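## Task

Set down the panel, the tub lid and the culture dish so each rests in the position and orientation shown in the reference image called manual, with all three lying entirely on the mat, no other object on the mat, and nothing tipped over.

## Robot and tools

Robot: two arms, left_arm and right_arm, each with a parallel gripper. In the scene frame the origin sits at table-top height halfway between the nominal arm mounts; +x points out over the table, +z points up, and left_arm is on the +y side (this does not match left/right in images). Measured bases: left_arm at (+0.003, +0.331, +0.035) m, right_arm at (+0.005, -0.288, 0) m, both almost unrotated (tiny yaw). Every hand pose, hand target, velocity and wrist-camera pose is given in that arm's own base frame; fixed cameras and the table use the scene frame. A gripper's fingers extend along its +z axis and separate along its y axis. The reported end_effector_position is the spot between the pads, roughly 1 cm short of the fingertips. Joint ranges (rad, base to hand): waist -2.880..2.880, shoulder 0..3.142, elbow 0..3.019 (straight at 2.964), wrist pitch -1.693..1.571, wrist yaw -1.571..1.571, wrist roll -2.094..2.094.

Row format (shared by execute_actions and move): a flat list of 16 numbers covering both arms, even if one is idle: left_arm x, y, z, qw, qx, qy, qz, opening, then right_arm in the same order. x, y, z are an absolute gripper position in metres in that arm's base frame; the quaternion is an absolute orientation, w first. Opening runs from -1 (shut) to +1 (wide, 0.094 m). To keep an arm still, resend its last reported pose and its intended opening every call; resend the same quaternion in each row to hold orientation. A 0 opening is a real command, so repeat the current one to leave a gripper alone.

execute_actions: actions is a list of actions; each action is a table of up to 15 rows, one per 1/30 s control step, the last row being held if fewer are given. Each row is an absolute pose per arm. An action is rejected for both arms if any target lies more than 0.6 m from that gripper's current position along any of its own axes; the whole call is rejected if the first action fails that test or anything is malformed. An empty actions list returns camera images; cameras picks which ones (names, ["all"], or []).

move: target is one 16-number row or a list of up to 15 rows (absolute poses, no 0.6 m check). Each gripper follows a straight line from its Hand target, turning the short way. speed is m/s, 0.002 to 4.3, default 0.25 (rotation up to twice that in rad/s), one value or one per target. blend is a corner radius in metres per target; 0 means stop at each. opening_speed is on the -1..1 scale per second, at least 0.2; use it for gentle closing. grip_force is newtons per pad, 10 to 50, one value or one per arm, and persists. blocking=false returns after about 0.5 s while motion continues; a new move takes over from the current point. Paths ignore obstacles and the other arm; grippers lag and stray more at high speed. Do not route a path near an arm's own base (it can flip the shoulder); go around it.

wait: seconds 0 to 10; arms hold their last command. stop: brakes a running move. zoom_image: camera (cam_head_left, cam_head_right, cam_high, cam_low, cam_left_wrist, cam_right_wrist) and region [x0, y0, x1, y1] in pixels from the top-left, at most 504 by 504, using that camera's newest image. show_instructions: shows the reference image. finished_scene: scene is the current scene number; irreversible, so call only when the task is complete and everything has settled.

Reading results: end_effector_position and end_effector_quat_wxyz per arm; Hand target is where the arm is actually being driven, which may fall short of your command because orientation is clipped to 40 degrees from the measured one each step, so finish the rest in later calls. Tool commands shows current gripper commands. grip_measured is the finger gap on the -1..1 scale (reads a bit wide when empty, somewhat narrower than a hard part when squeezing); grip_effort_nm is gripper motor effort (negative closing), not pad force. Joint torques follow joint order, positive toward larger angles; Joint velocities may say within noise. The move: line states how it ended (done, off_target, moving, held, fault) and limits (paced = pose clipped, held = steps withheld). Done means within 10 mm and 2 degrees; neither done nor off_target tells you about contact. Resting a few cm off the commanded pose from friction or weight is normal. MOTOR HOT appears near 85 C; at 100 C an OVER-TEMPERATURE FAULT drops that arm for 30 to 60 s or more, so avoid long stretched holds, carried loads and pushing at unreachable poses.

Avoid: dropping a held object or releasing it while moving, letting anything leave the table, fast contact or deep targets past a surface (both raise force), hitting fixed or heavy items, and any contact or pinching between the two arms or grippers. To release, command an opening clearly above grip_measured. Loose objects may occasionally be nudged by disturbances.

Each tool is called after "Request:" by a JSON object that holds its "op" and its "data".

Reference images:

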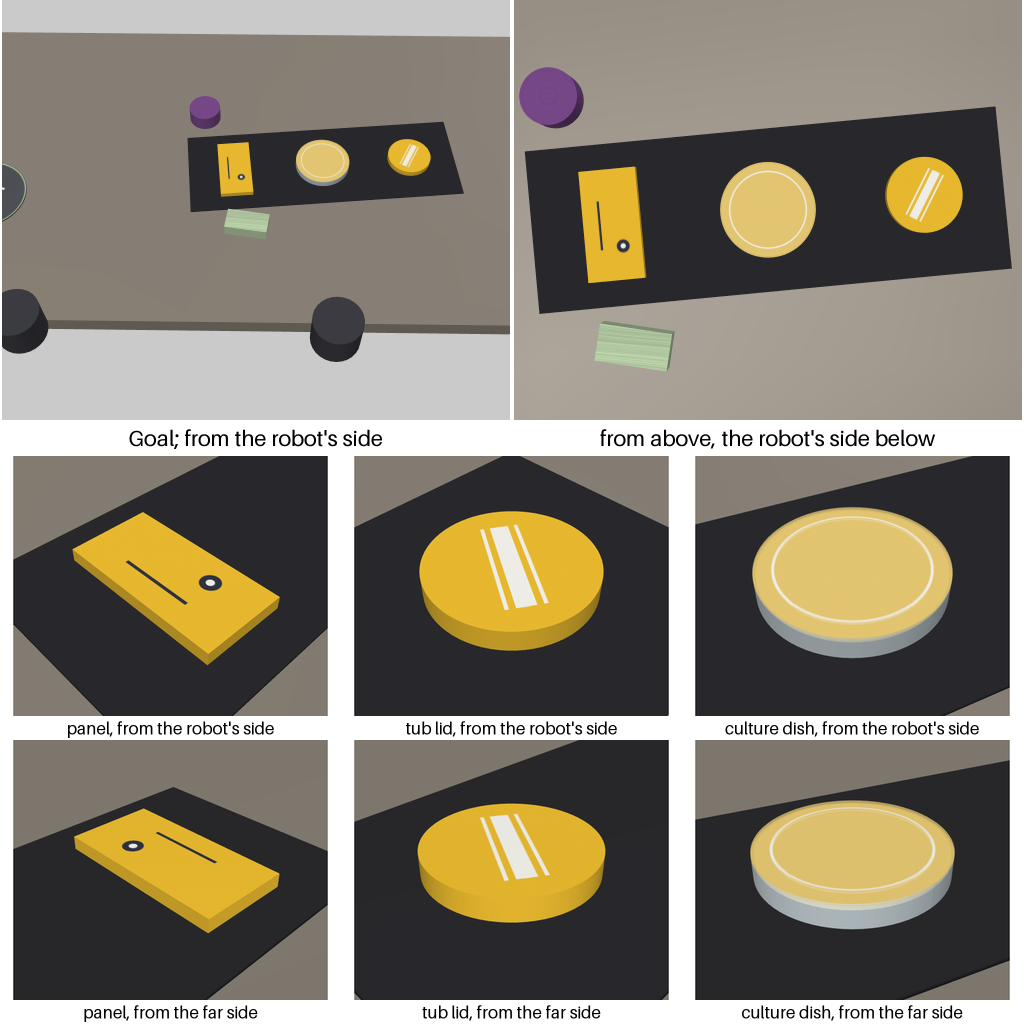

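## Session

Request:
{"op": "execute_actions", "data": {"actions": []}}

Request:
{"op": "show_instructions", "data": {}}

Scene clock: 0.00 s.
left_arm: end_effector_position=(+0.1780, -0.0384, +0.0870) grip_measured=+1.000 grip_effort_nm=n/a end_effector_quat_wxyz=(-0.006, +0.153, +0.987, +0.053) | right_arm: end_effector_position=(+0.8057, +0.3308, +0.1411) grip_measured=+1.000 grip_effort_nm=n/a end_effector_quat_wxyz=(+0.637, -0.057, +0.765, -0.077)
Joint positions: left_arm=[-0.308 0.869 0.522 -1.253 -0.103 -0.003 0.094] | right_arm=[0.491 2.264 1.739 0.319 0.527 -0.091 0.094]
Joint velocities: within noise
Joint torques (N m): no reading
Heat: left arm: hottest elbow 32 °C; right arm: hottest shoulder 35 °C.
Hand target: left_arm +0.1862, -0.0410, +0.0950; +0.005, +0.152, +0.987, +0.052 | right_arm +0.8120, +0.3341, +0.1724; +0.656, -0.048, +0.751, -0.069
Tool commands: left_gripper/opening=+1.0 right_gripper/opening=+1.0

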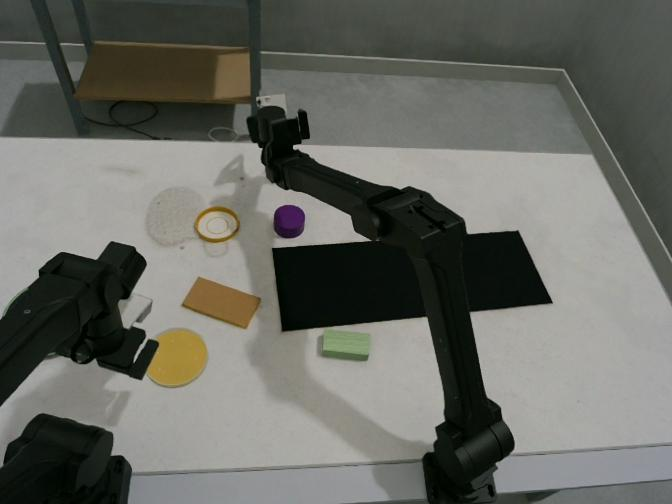

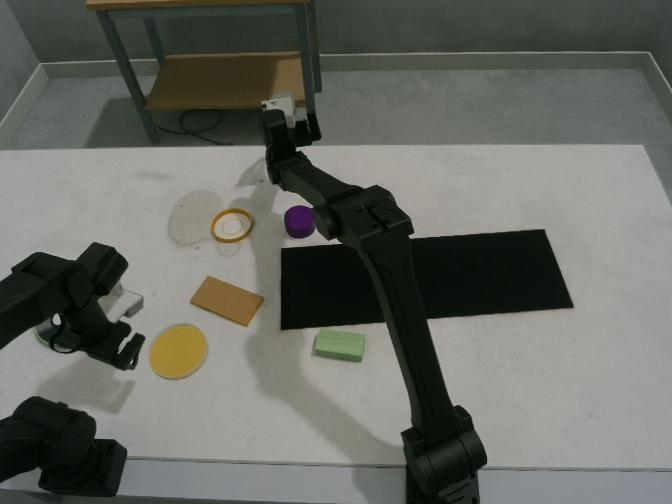

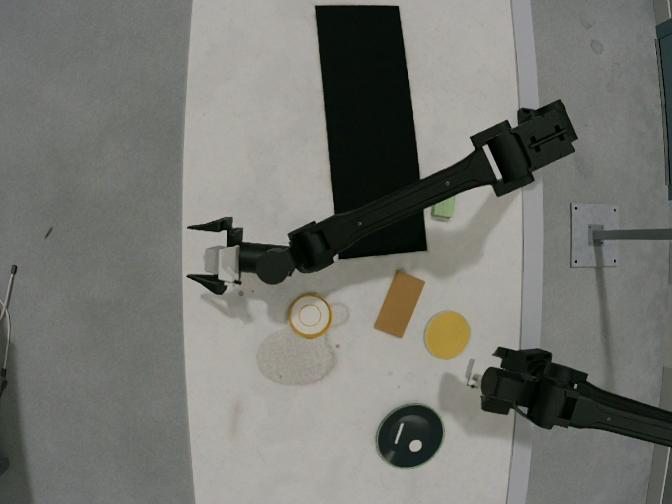

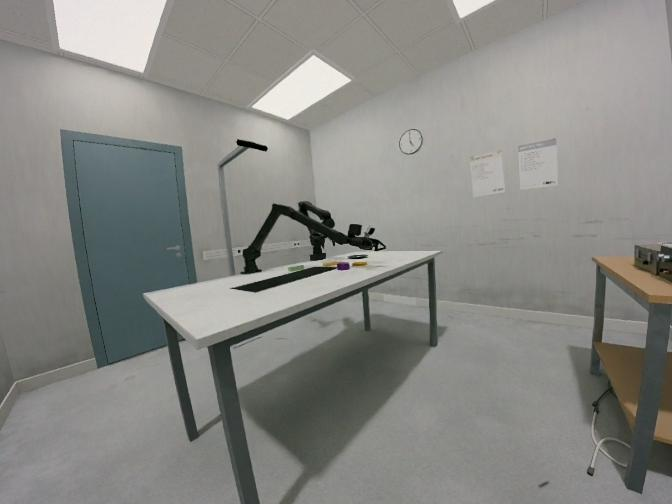

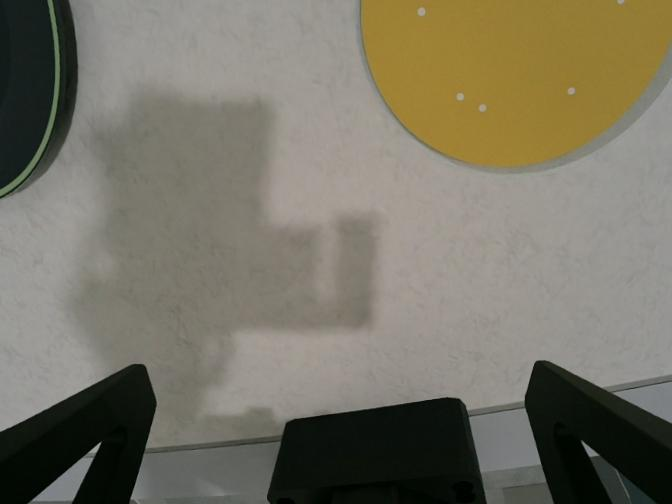

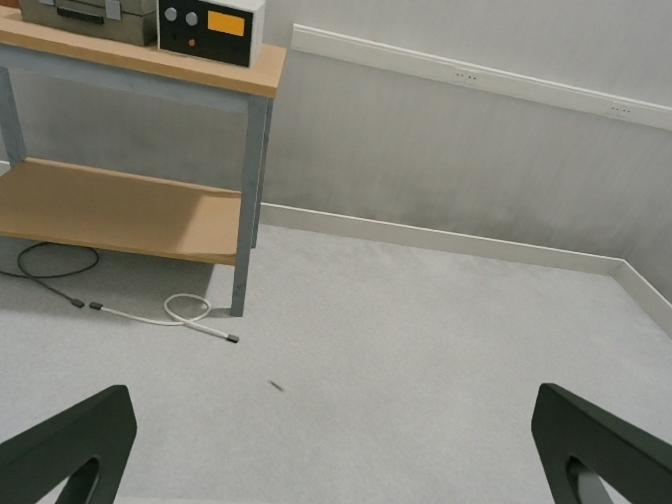

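Reference images for this scene: manual.

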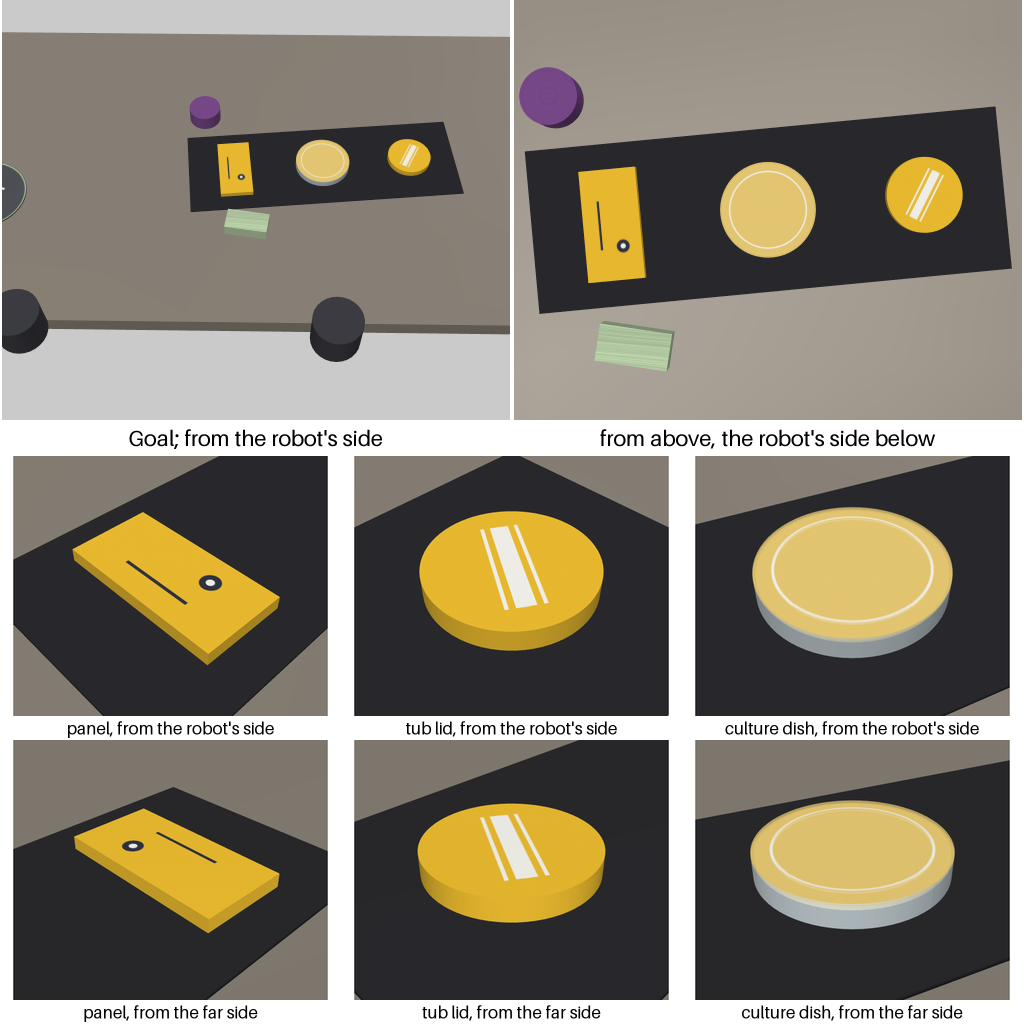

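Request:
{"op": "move", "data": {"target": [0.2, 0.25, 0.32, 0, 0, 1, 0, 1, 0.22, -0.15, 0.28, 0, 0, 1, 0, 1], "speed": 0.6, "cameras": ["all"]}}

Request:
{"op": "zoom_image", "data": {"camera": "cam_high", "region": [250, 250, 480, 480]}}

Request:
{"op": "zoom_image", "data": {"camera": "cam_head_left", "region": [120, 180, 380, 400]}}

Request:
{"op": "zoom_image", "data": {"camera": "cam_low", "region": [220, 230, 400, 310]}}

Scene clock: 12.50 s.
left_arm: end_effector_position=(+0.1955, +0.2399, +0.3030) grip_measured=+1.000 grip_effort_nm=-0.01 end_effector_quat_wxyz=(-0.001, +0.001, +1.000, +0.001) | right_arm: end_effector_position=(+0.2109, -0.1419, +0.2584) grip_measured=+1.000 grip_effort_nm=0.02 end_effector_quat_wxyz=(-0.018, +0.002, +1.000, +0.010)
Joint positions: left_arm=[0.886 1.153 1.276 -1.693 -0.004 0.887 0.094] | right_arm=[-0.588 1.024 1.068 -1.657 0.003 -0.583 0.094]
Joint torques (N m): left_arm=[-0.85 -5.71 14.3 -0.01 0.14 0.03] | right_arm=[-0.03 -4.54 13.41 -0.34 -0.09 -0.05]
Heat: left arm: hottest elbow 34 °C; right arm: hottest elbow 37 °C.
Hand target: left_arm +0.1996, +0.2496, +0.3192; +0.010, +0.000, +1.000, +0.013 | right_arm +0.2192, -0.1495, +0.2796; +0.000, +0.000, +1.000, -0.001
Off the commanded pose: left_arm 0.020 m, 0 deg | right_arm 0.025 m, 2 deg.
joint sent to its limit (left arm) — joint 4 (wrist pitch), lower limit. The joint targets still meet the commanded pose.
move: off_target (left_arm, right_arm)

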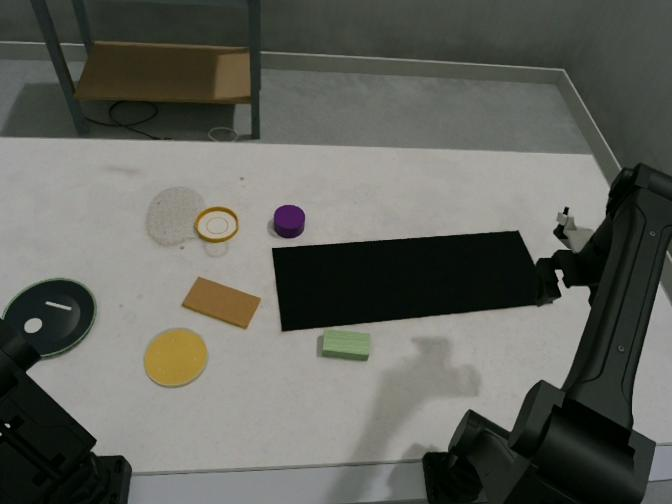

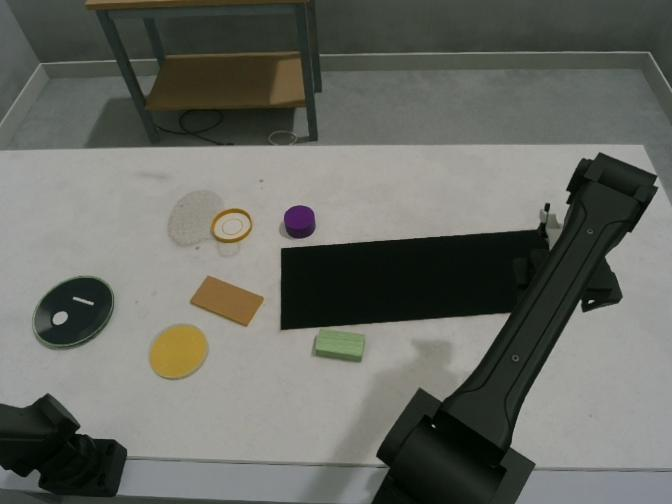

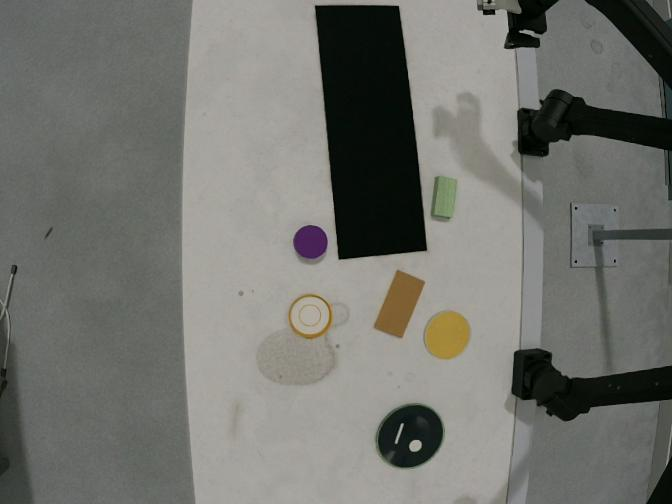

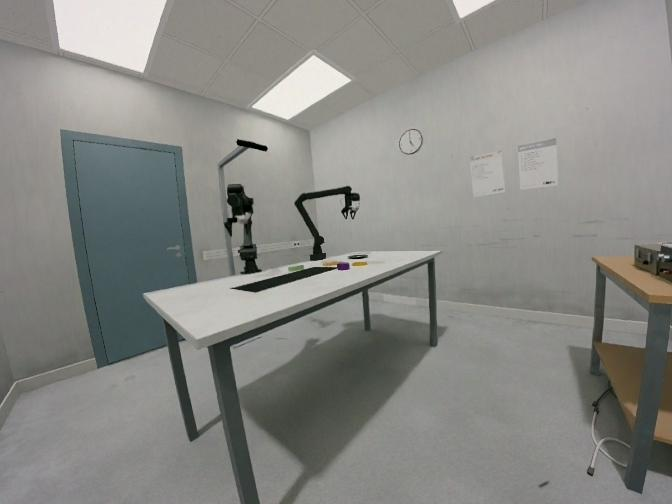

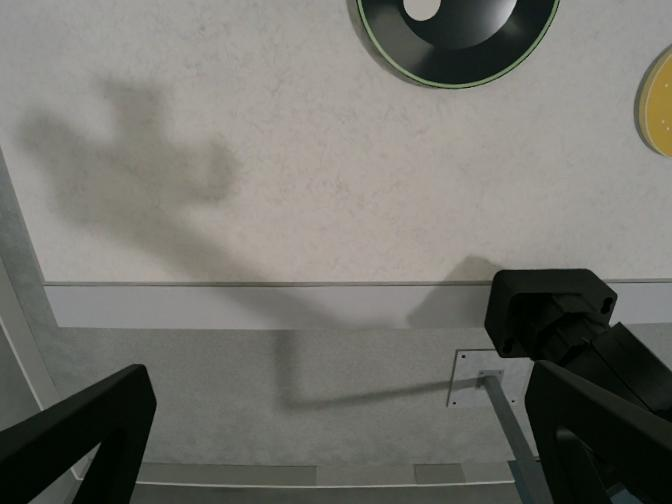

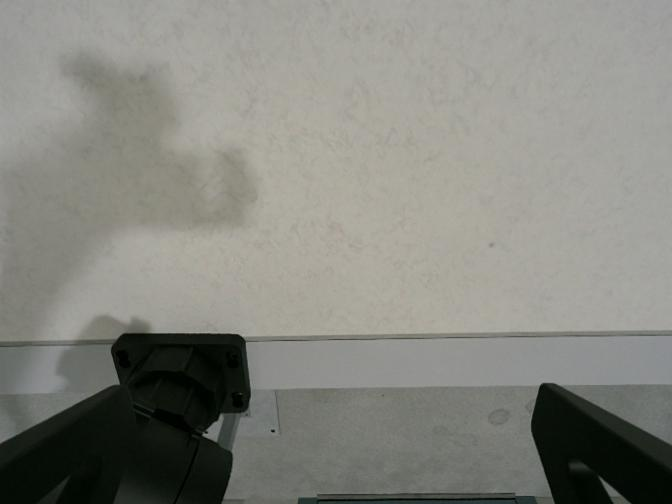

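Scaled by 2.191 from the camera's 672x504 image, which has a finer 960x720 frame.

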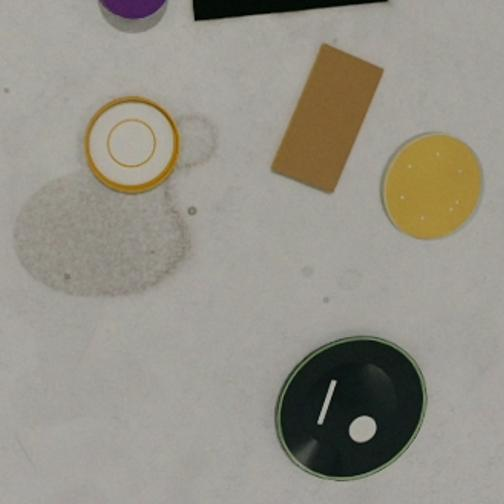

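Scaled by 1.938 from the camera's 672x504 image, which has a finer 960x720 frame.

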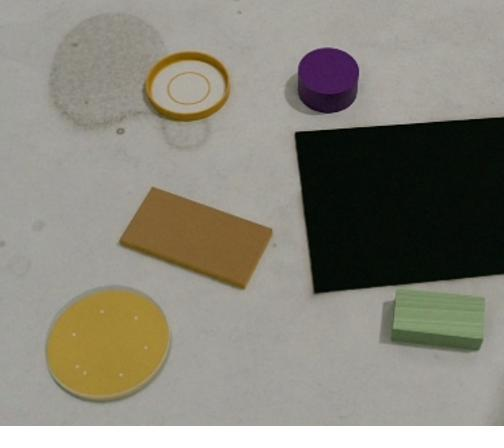

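Scaled by 2.800 from the camera's 672x504 image, which has a finer 960x720 frame.

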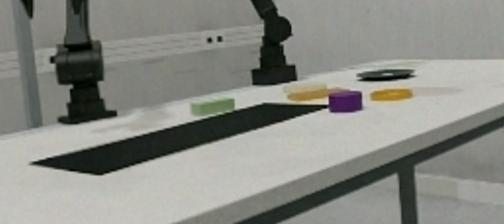

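Request:
{"op": "move", "data": {"target": [0.34, -0.12, 0.2, 0, 0, 1, 0, 1, 0.22, -0.15, 0.28, 0, 0, 1, 0, 1], "speed": 0.6, "cameras": ["cam_left_wrist","cam_high"]}}

Scene clock: 61.27 s.
left_arm: end_effector_position=(+0.3258, -0.1114, +0.1854) grip_measured=+1.000 grip_effort_nm=-0.01 end_effector_quat_wxyz=(-0.019, -0.001, +1.000, +0.004) | right_arm: end_effector_position=(+0.2110, -0.1418, +0.2584) grip_measured=+1.000 grip_effort_nm=0.02 end_effector_quat_wxyz=(-0.018, +0.002, +1.000, +0.010)
Joint positions: left_arm=[-0.326 1.285 1.074 -1.398 0.004 -0.328 0.094] | right_arm=[-0.588 1.024 1.068 -1.657 0.003 -0.584 0.094]
Joint torques (N m): left_arm=[-2.43 -7.82 13.68 0.25 -0.23 -0.19] | right_arm=[0.03 -4.54 13.41 -0.34 -0.09 -0.08]
Heat: left arm: hottest elbow 44 °C; right arm: hottest elbow 42 °C.
Hand target: left_arm +0.3393, -0.1197, +0.2000; +0.000, +0.000, +1.000, +0.000 | right_arm +0.2193, -0.1494, +0.2796; +0.000, +0.000, +1.000, +0.000
Off the commanded pose: left_arm 0.022 m, 2 deg | right_arm 0.025 m, 2 deg.
move: off_target (left_arm, right_arm)
Images, in order (width x height): cam_high 672x504, cam_left_wrist 672x504.

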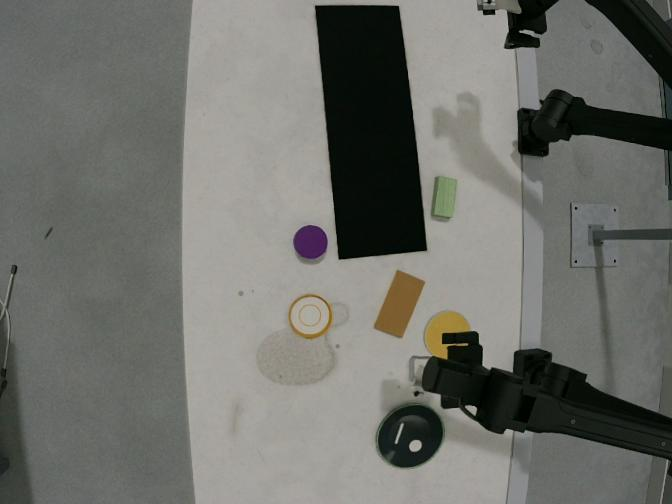

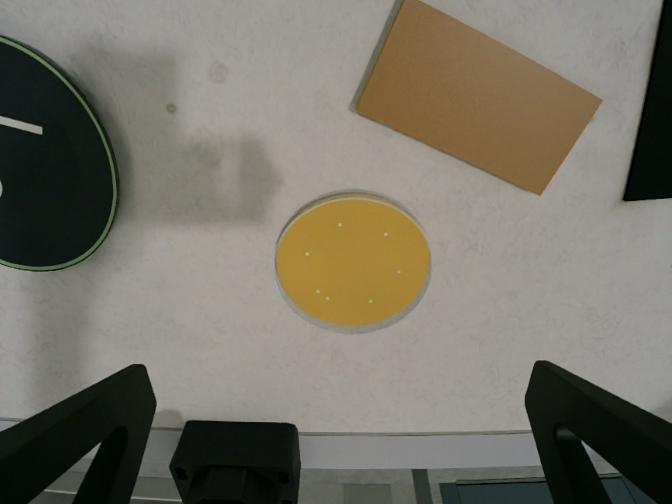

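Request:
{"op": "move", "data": {"target": [[0.351, -0.170, 0.06, 0, -0.5519, 0.8339, 0, 1, 0.22, -0.15, 0.28, 0, 0, 1, 0, 1],[0.351, -0.170, 0.0, 0, -0.5519, 0.8339, 0, 1, 0.22, -0.15, 0.28, 0, 0, 1, 0, 1]], "speed": [0.4,0.15], "blend": [0.02,0], "cameras": ["cam_left_wrist","cam_high"]}}

Scene clock: 144.90 s.
left_arm: end_effector_position=(+0.3509, -0.1658, +0.0032) grip_measured=+1.000 grip_effort_nm=-0.02 end_effector_quat_wxyz=(-0.002, -0.552, +0.834, -0.001) | right_arm: end_effector_position=(+0.2110, -0.1418, +0.2584) grip_measured=+1.000 grip_effort_nm=0.02 end_effector_quat_wxyz=(-0.018, +0.002, +1.000, +0.010)
Joint positions: left_arm=[-0.439 1.608 0.877 -0.839 0.004 -1.609 0.094] | right_arm=[-0.588 1.024 1.068 -1.657 0.003 -0.584 0.094]
Joint torques (N m): left_arm=[-2.37 -10.46 7.51 0.68 -0.3 -0.22] | right_arm=[-0.03 -4.54 13.39 -0.34 -0.09 -0.08]
Heat: left arm: hottest elbow 46 °C; right arm: hottest elbow 47 °C.
Hand target: left_arm +0.3508, -0.1700, +0.0000; +0.000, -0.552, +0.834, +0.000 | right_arm +0.2193, -0.1494, +0.2796; +0.000, +0.000, +1.000, +0.000
Off the commanded pose: left_arm 0.005 m, 0 deg | right_arm 0.025 m, 2 deg.
move: off_target (right_arm)
Images, in order (width x height): cam_high 672x504, cam_left_wrist 672x504.

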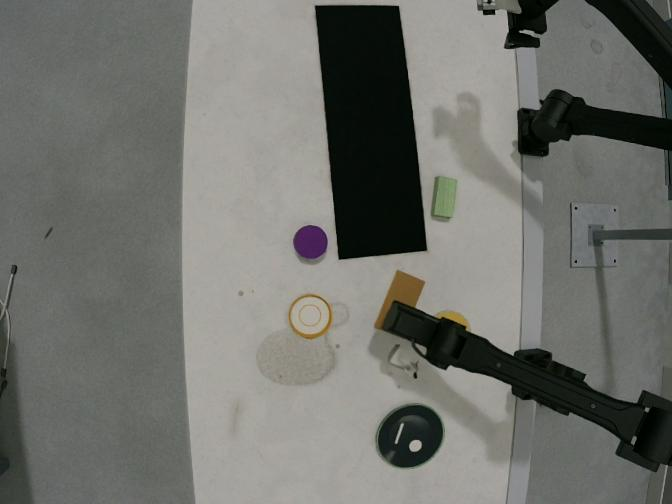

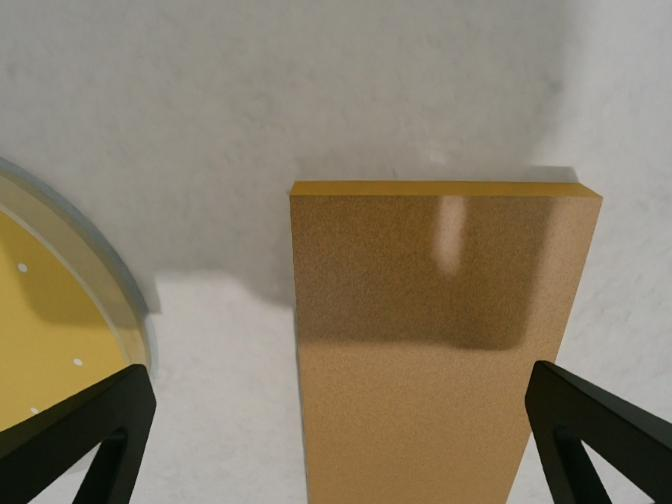

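Request:
{"op": "move", "data": {"target": [[0.372, -0.179, 0.0, 0, -0.5519, 0.8339, 0, 1, 0.22, -0.15, 0.28, 0, 0, 1, 0, 1],[0.372, -0.179, -0.024, 0, -0.5519, 0.8339, 0, 0.9, 0.22, -0.15, 0.28, 0, 0, 1, 0, 1]], "speed": [0.1,0.05], "cameras": ["cam_left_wrist"]}}

Scene clock: 155.03 s.
left_arm: end_effector_position=(+0.3674, -0.1733, -0.0218) grip_measured=+0.902 grip_effort_nm=-0.09 end_effector_quat_wxyz=(-0.001, -0.553, +0.833, -0.001) | right_arm: end_effector_position=(+0.2110, -0.1418, +0.2584) grip_measured=+1.000 grip_effort_nm=0.02 end_effector_quat_wxyz=(-0.018, +0.002, +1.000, +0.010)
Joint positions: left_arm=[-0.439 1.698 0.909 -0.781 0.003 -1.609 0.089] | right_arm=[-0.588 1.024 1.068 -1.657 0.003 -0.584 0.094]
Joint torques (N m): left_arm=[-2.2 -10.75 8.42 0.28 -0.26 -0.17] | right_arm=[0.03 -4.54 13.41 -0.34 -0.09 -0.08]
Heat: left arm: hottest elbow 44 °C; right arm: hottest elbow 48 °C.
Hand target: left_arm +0.3718, -0.1789, -0.0240; +0.000, -0.552, +0.834, +0.000 | right_arm +0.2193, -0.1494, +0.2796; +0.000, +0.000, +1.000, +0.000
Off the commanded pose: left_arm 0.008 m, 0 deg | right_arm 0.025 m, 2 deg.
move: off_target (right_arm)
Images, in order (width x height): cam_left_wrist 672x504.

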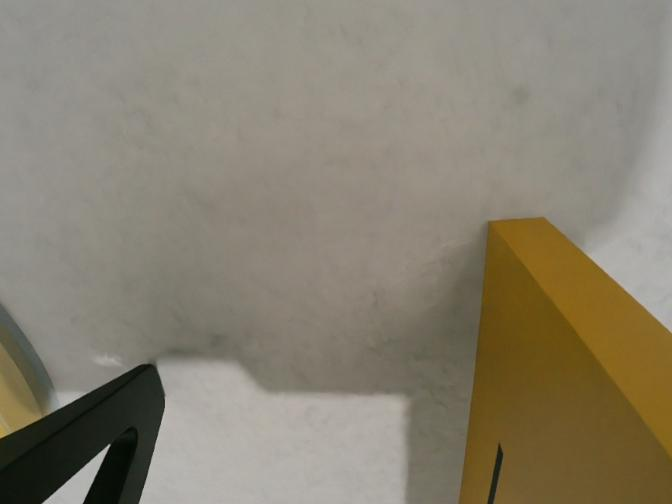

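Request:
{"op": "wait", "data": {"seconds": 0.1, "cameras": ["cam_high","cam_head_left","cam_head_right","cam_low","cam_left_wrist"]}}

Request:
{"op": "zoom_image", "data": {"camera": "cam_head_right", "region": [120, 220, 340, 400]}}

Request:
{"op": "zoom_image", "data": {"camera": "cam_low", "region": [300, 240, 400, 290]}}

Request:
{"op": "zoom_image", "data": {"camera": "cam_high", "region": [350, 250, 480, 380]}}

Scene clock: 161.57 s.
left_arm: end_effector_position=(+0.3674, -0.1733, -0.0218) grip_measured=+0.902 grip_effort_nm=-0.09 end_effector_quat_wxyz=(-0.001, -0.553, +0.833, -0.001) | right_arm: end_effector_position=(+0.2110, -0.1418, +0.2584) grip_measured=+1.000 grip_effort_nm=0.02 end_effector_quat_wxyz=(-0.018, +0.002, +1.000, +0.010)
Joint positions: left_arm=[-0.439 1.698 0.909 -0.781 0.003 -1.609 0.089] | right_arm=[-0.588 1.024 1.068 -1.657 0.003 -0.584 0.094]
Joint torques (N m): left_arm=[-2.26 -10.75 8.43 0.29 -0.27 -0.17] | right_arm=[-0.03 -4.6 13.41 -0.34 -0.09 -0.09]
Heat: left arm: hottest elbow 43 °C; right arm: hottest elbow 48 °C.
Hand target: left_arm +0.3718, -0.1789, -0.0240; +0.000, -0.552, +0.834, +0.000 | right_arm +0.2193, -0.1494, +0.2796; +0.000, +0.000, +1.000, +0.000
Tool commands: left_gripper/opening=+0.9 right_gripper/opening=+1.0
Off the commanded pose: left_arm 0.008 m, 0 deg | right_arm 0.025 m, 2 deg.
wait: 0.10 s; at rest from the start
Images, in order (width x height): cam_head_left 672x504, cam_head_right 672x504, cam_high 672x504, cam_low 672x504, cam_left_wrist 672x504.

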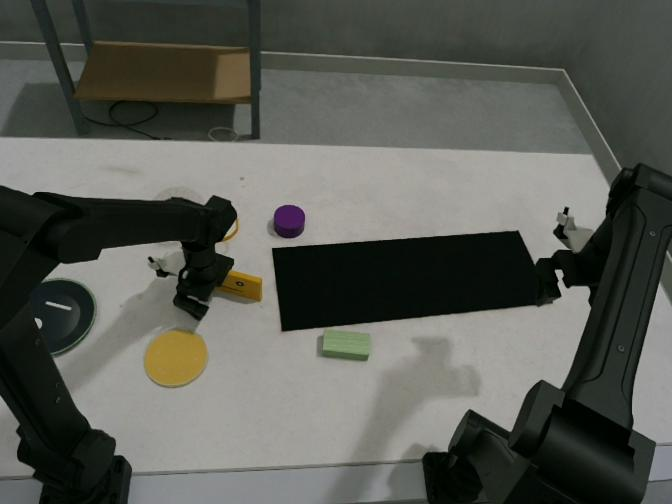

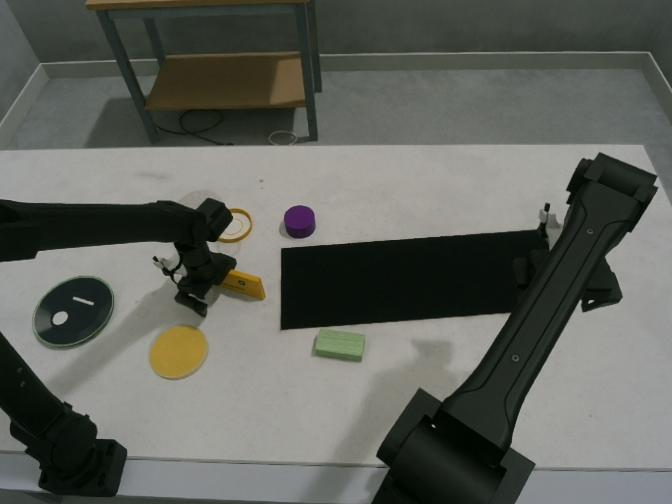

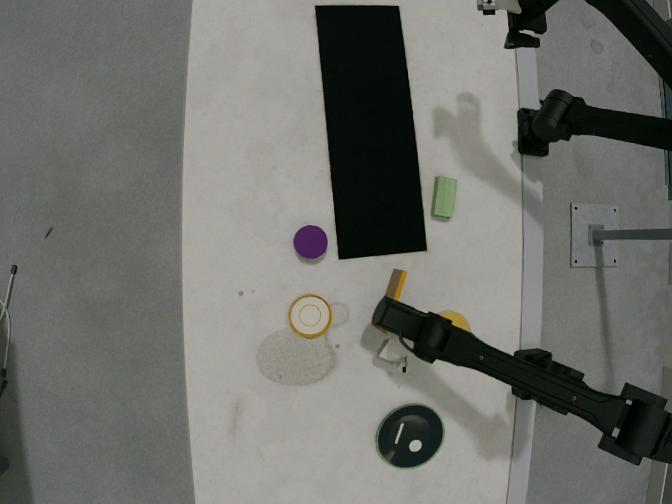

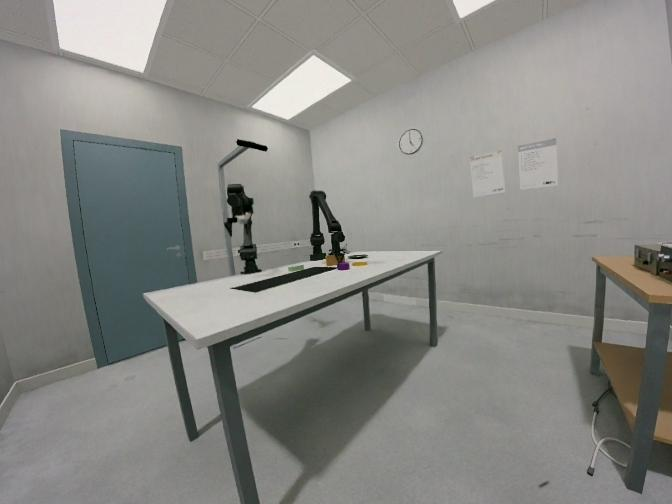

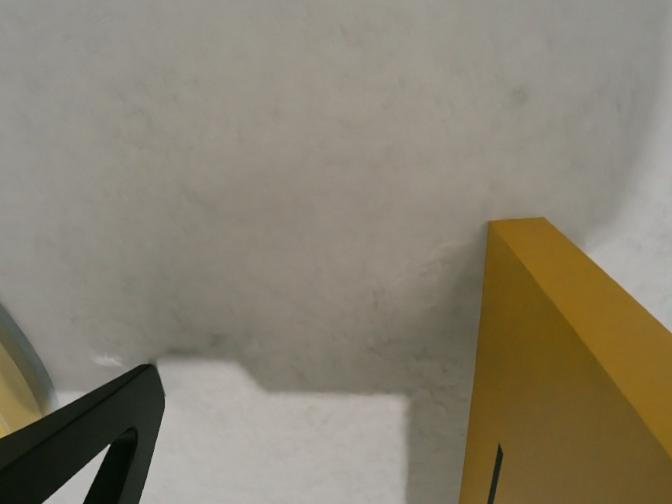

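Scaled by 2.291 from the camera's 672x504 image, which has a finer 960x720 frame.

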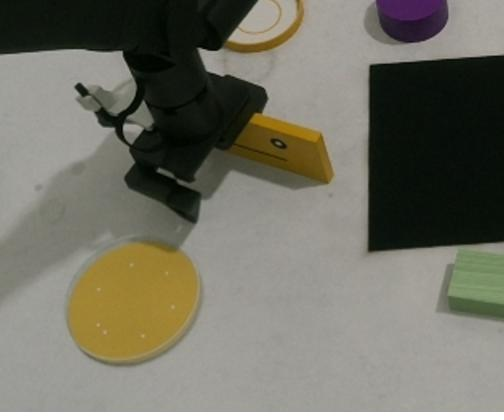

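Scaled by 5.040 from the camera's 672x504 image, which has a finer 960x720 frame.

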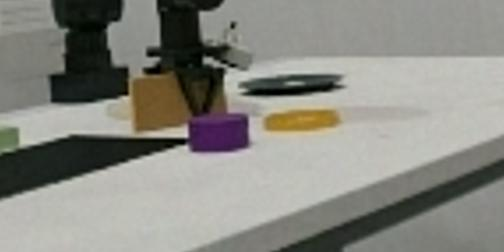

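Scaled by 3.877 from the camera's 672x504 image, which has a finer 960x720 frame.

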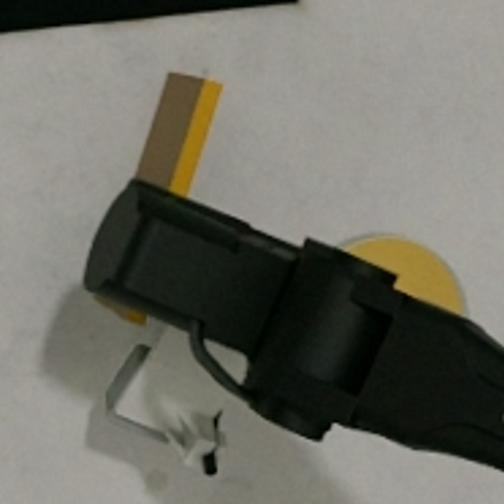

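Request:
{"op": "move", "data": {"target": [[0.372, -0.179, -0.018, 0, -0.5519, 0.8339, 0, -1, 0.22, -0.15, 0.28, 0, 0, 1, 0, 1]], "speed": 0.03, "opening_speed": 0.7, "grip_force": [30,45], "cameras": ["cam_left_wrist","cam_head_right","cam_low","cam_high"]}}

Request:
{"op": "zoom_image", "data": {"camera": "cam_head_right", "region": [120, 220, 340, 400]}}

Request:
{"op": "zoom_image", "data": {"camera": "cam_low", "region": [300, 240, 400, 290]}}

Scene clock: 195.07 s.
left_arm: end_effector_position=(+0.3655, -0.1724, -0.0218) grip_measured=-0.765 grip_effort_nm=-0.61 end_effector_quat_wxyz=(-0.003, -0.553, +0.833, +0.003) | right_arm: end_effector_position=(+0.2110, -0.1418, +0.2584) grip_measured=+1.000 grip_effort_nm=0.02 end_effector_quat_wxyz=(-0.018, +0.002, +1.000, +0.010)
Joint positions: left_arm=[-0.439 1.698 0.909 -0.789 0.003 -1.609 0.011] | right_arm=[-0.588 1.024 1.068 -1.657 0.003 -0.584 0.094]
Joint torques (N m): left_arm=[-2.32 -11.81 8.76 -0.09 -0.26 -0.16] | right_arm=[-0.03 -4.54 13.39 -0.32 -0.09 -0.08]
Heat: left arm: hottest elbow 39 °C; right arm: hottest elbow 49 °C.
Hand target: left_arm +0.3717, -0.1789, -0.0180; +0.000, -0.552, +0.834, +0.000 | right_arm +0.2193, -0.1494, +0.2796; +0.000, +0.000, +1.000, +0.000
Off the commanded pose: left_arm 0.010 m, 1 deg | right_arm 0.025 m, 2 deg.
grip_force (N): 30, 45
move: off_target (right_arm)
Images, in order (width x height): cam_head_right 672x504, cam_high 672x504, cam_low 672x504, cam_left_wrist 672x504.

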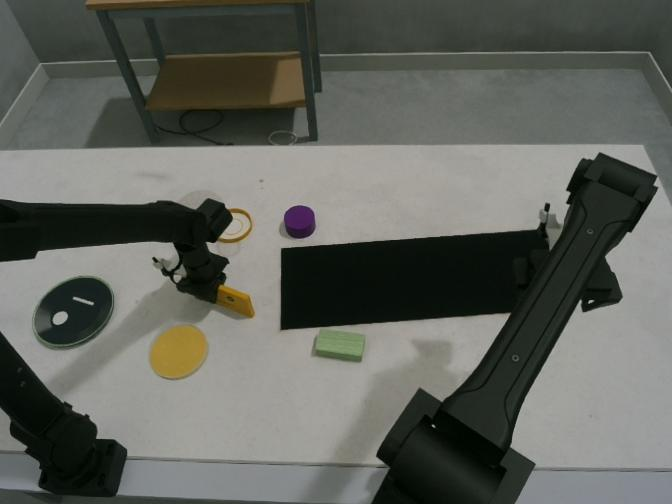

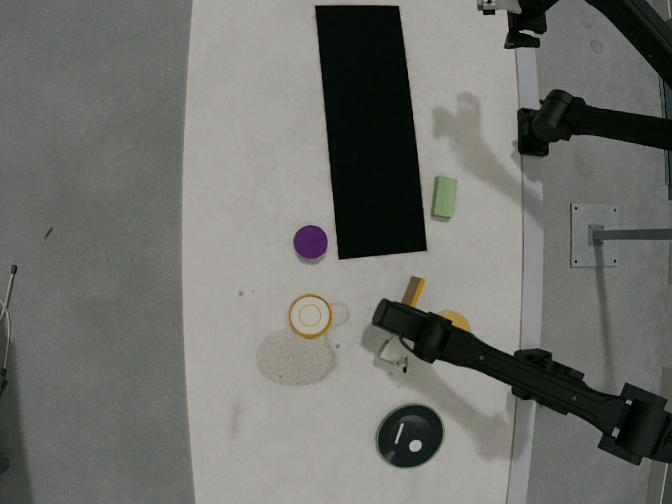

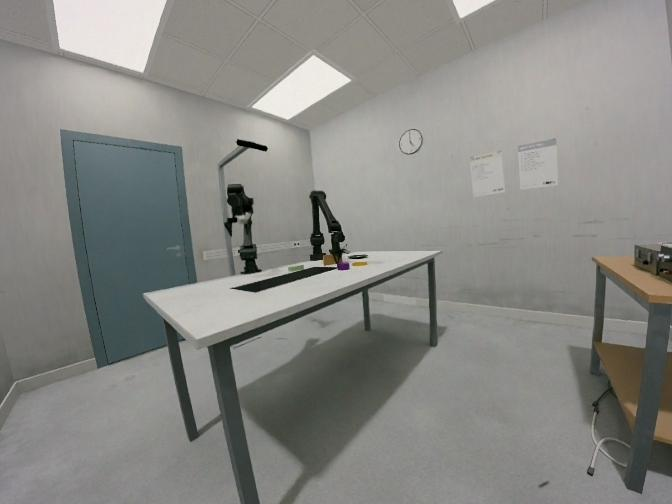

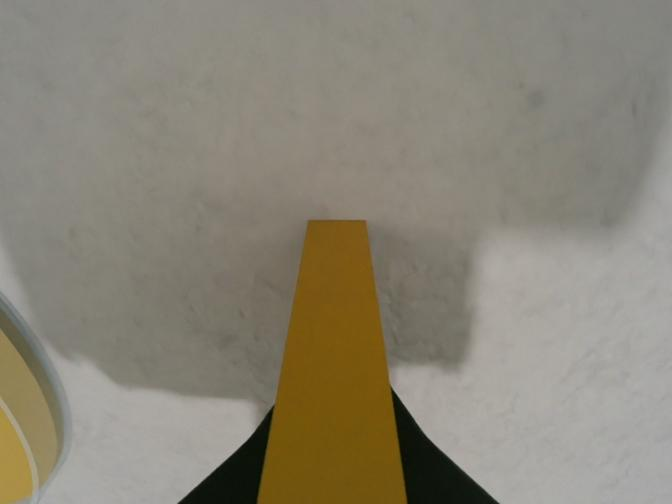

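Scaled by 2.291 from the camera's 672x504 image, which has a finer 960x720 frame.

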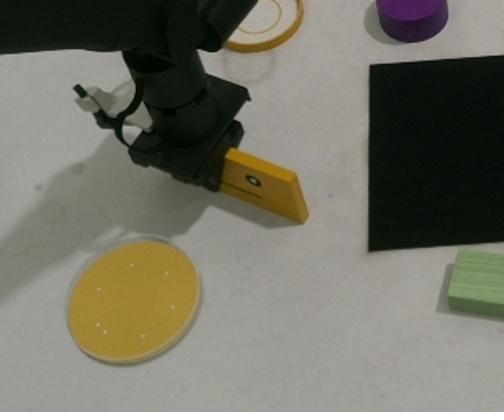

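Scaled by 5.040 from the camera's 672x504 image, which has a finer 960x720 frame.

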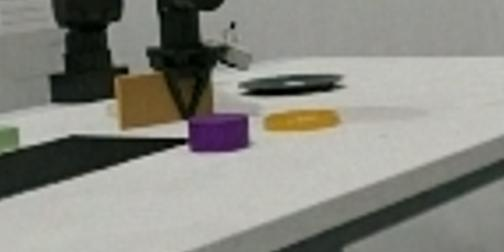

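Request:
{"op": "move", "data": {"target": [[0.372, -0.179, 0.06, 0, -0.5519, 0.8339, 0, -1, 0.25, 0.0, 0.3, 0.5, 0, 0.866, 0, 1],[0.408, -0.172, 0.21, 0, -0.5519, 0.8339, 0, -1, 0.322, 0.293, 0.272, 0.5834,-0.3995,0.5834,0.3995, 1]], "speed": 0.3, "blend": [0.03,0], "cameras": ["cam_left_wrist","cam_right_wrist","cam_head_right","cam_high"]}}

Scene clock: 241.40 s.
left_arm: end_effector_position=(+0.3918, -0.1709, +0.1872) grip_measured=-0.766 grip_effort_nm=-0.67 end_effector_quat_wxyz=(-0.015, -0.551, +0.834, +0.022) | right_arm: end_effector_position=(+0.3105, +0.2828, +0.2424) grip_measured=+1.000 grip_effort_nm=0.02 end_effector_quat_wxyz=(+0.562, -0.397, +0.608, +0.397)
Joint positions: left_arm=[-0.41 1.51 1.305 -1.418 0.002 -1.578 0.011] | right_arm=[0.459 1.079 0.402 0.605 -0.732 -0.012 0.094]
Joint torques (N m): left_arm=[-0.79 -12.86 14.09 -0.16 -0.25 0.03] | right_arm=[1.03 -4.6 12.38 2.48 -0.08 0.14]
Heat: left arm: hottest elbow 38 °C; right arm: hottest elbow 50 °C.
Hand target: left_arm +0.4070, -0.1715, +0.2100; +0.000, -0.552, +0.834, +0.000 | right_arm +0.3204, +0.2917, +0.2719; +0.583, -0.400, +0.583, +0.400
Off the commanded pose: left_arm 0.028 m, 3 deg | right_arm 0.033 m, 4 deg.
grip_force (N): 30, 45
move: off_target (left_arm, right_arm)
Images, in order (width x height): cam_head_right 672x504, cam_high 672x504, cam_left_wrist 672x504, cam_right_wrist 672x504.

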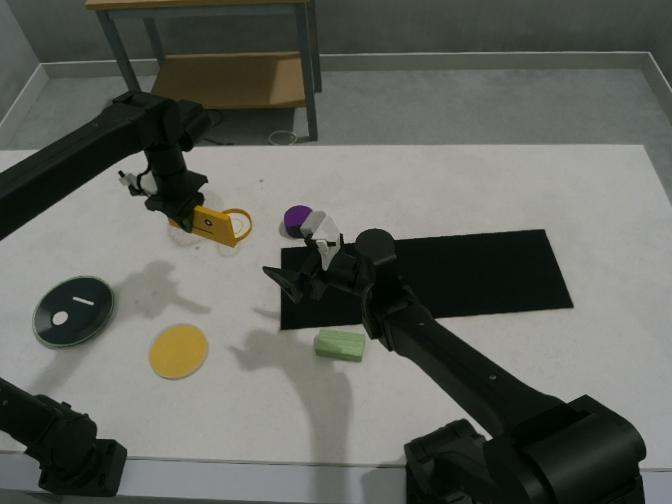

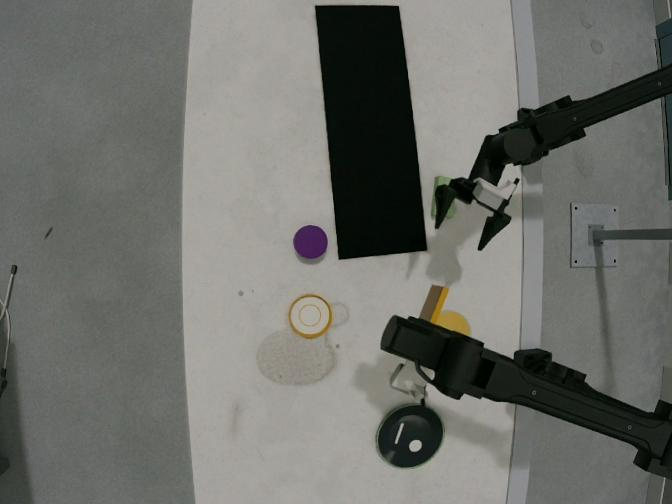

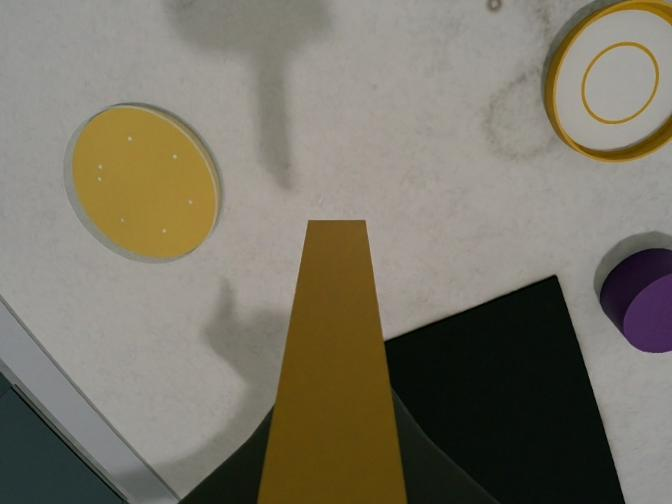

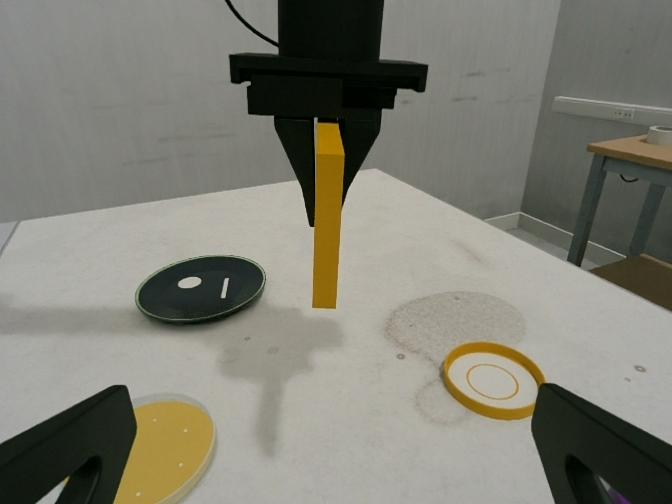

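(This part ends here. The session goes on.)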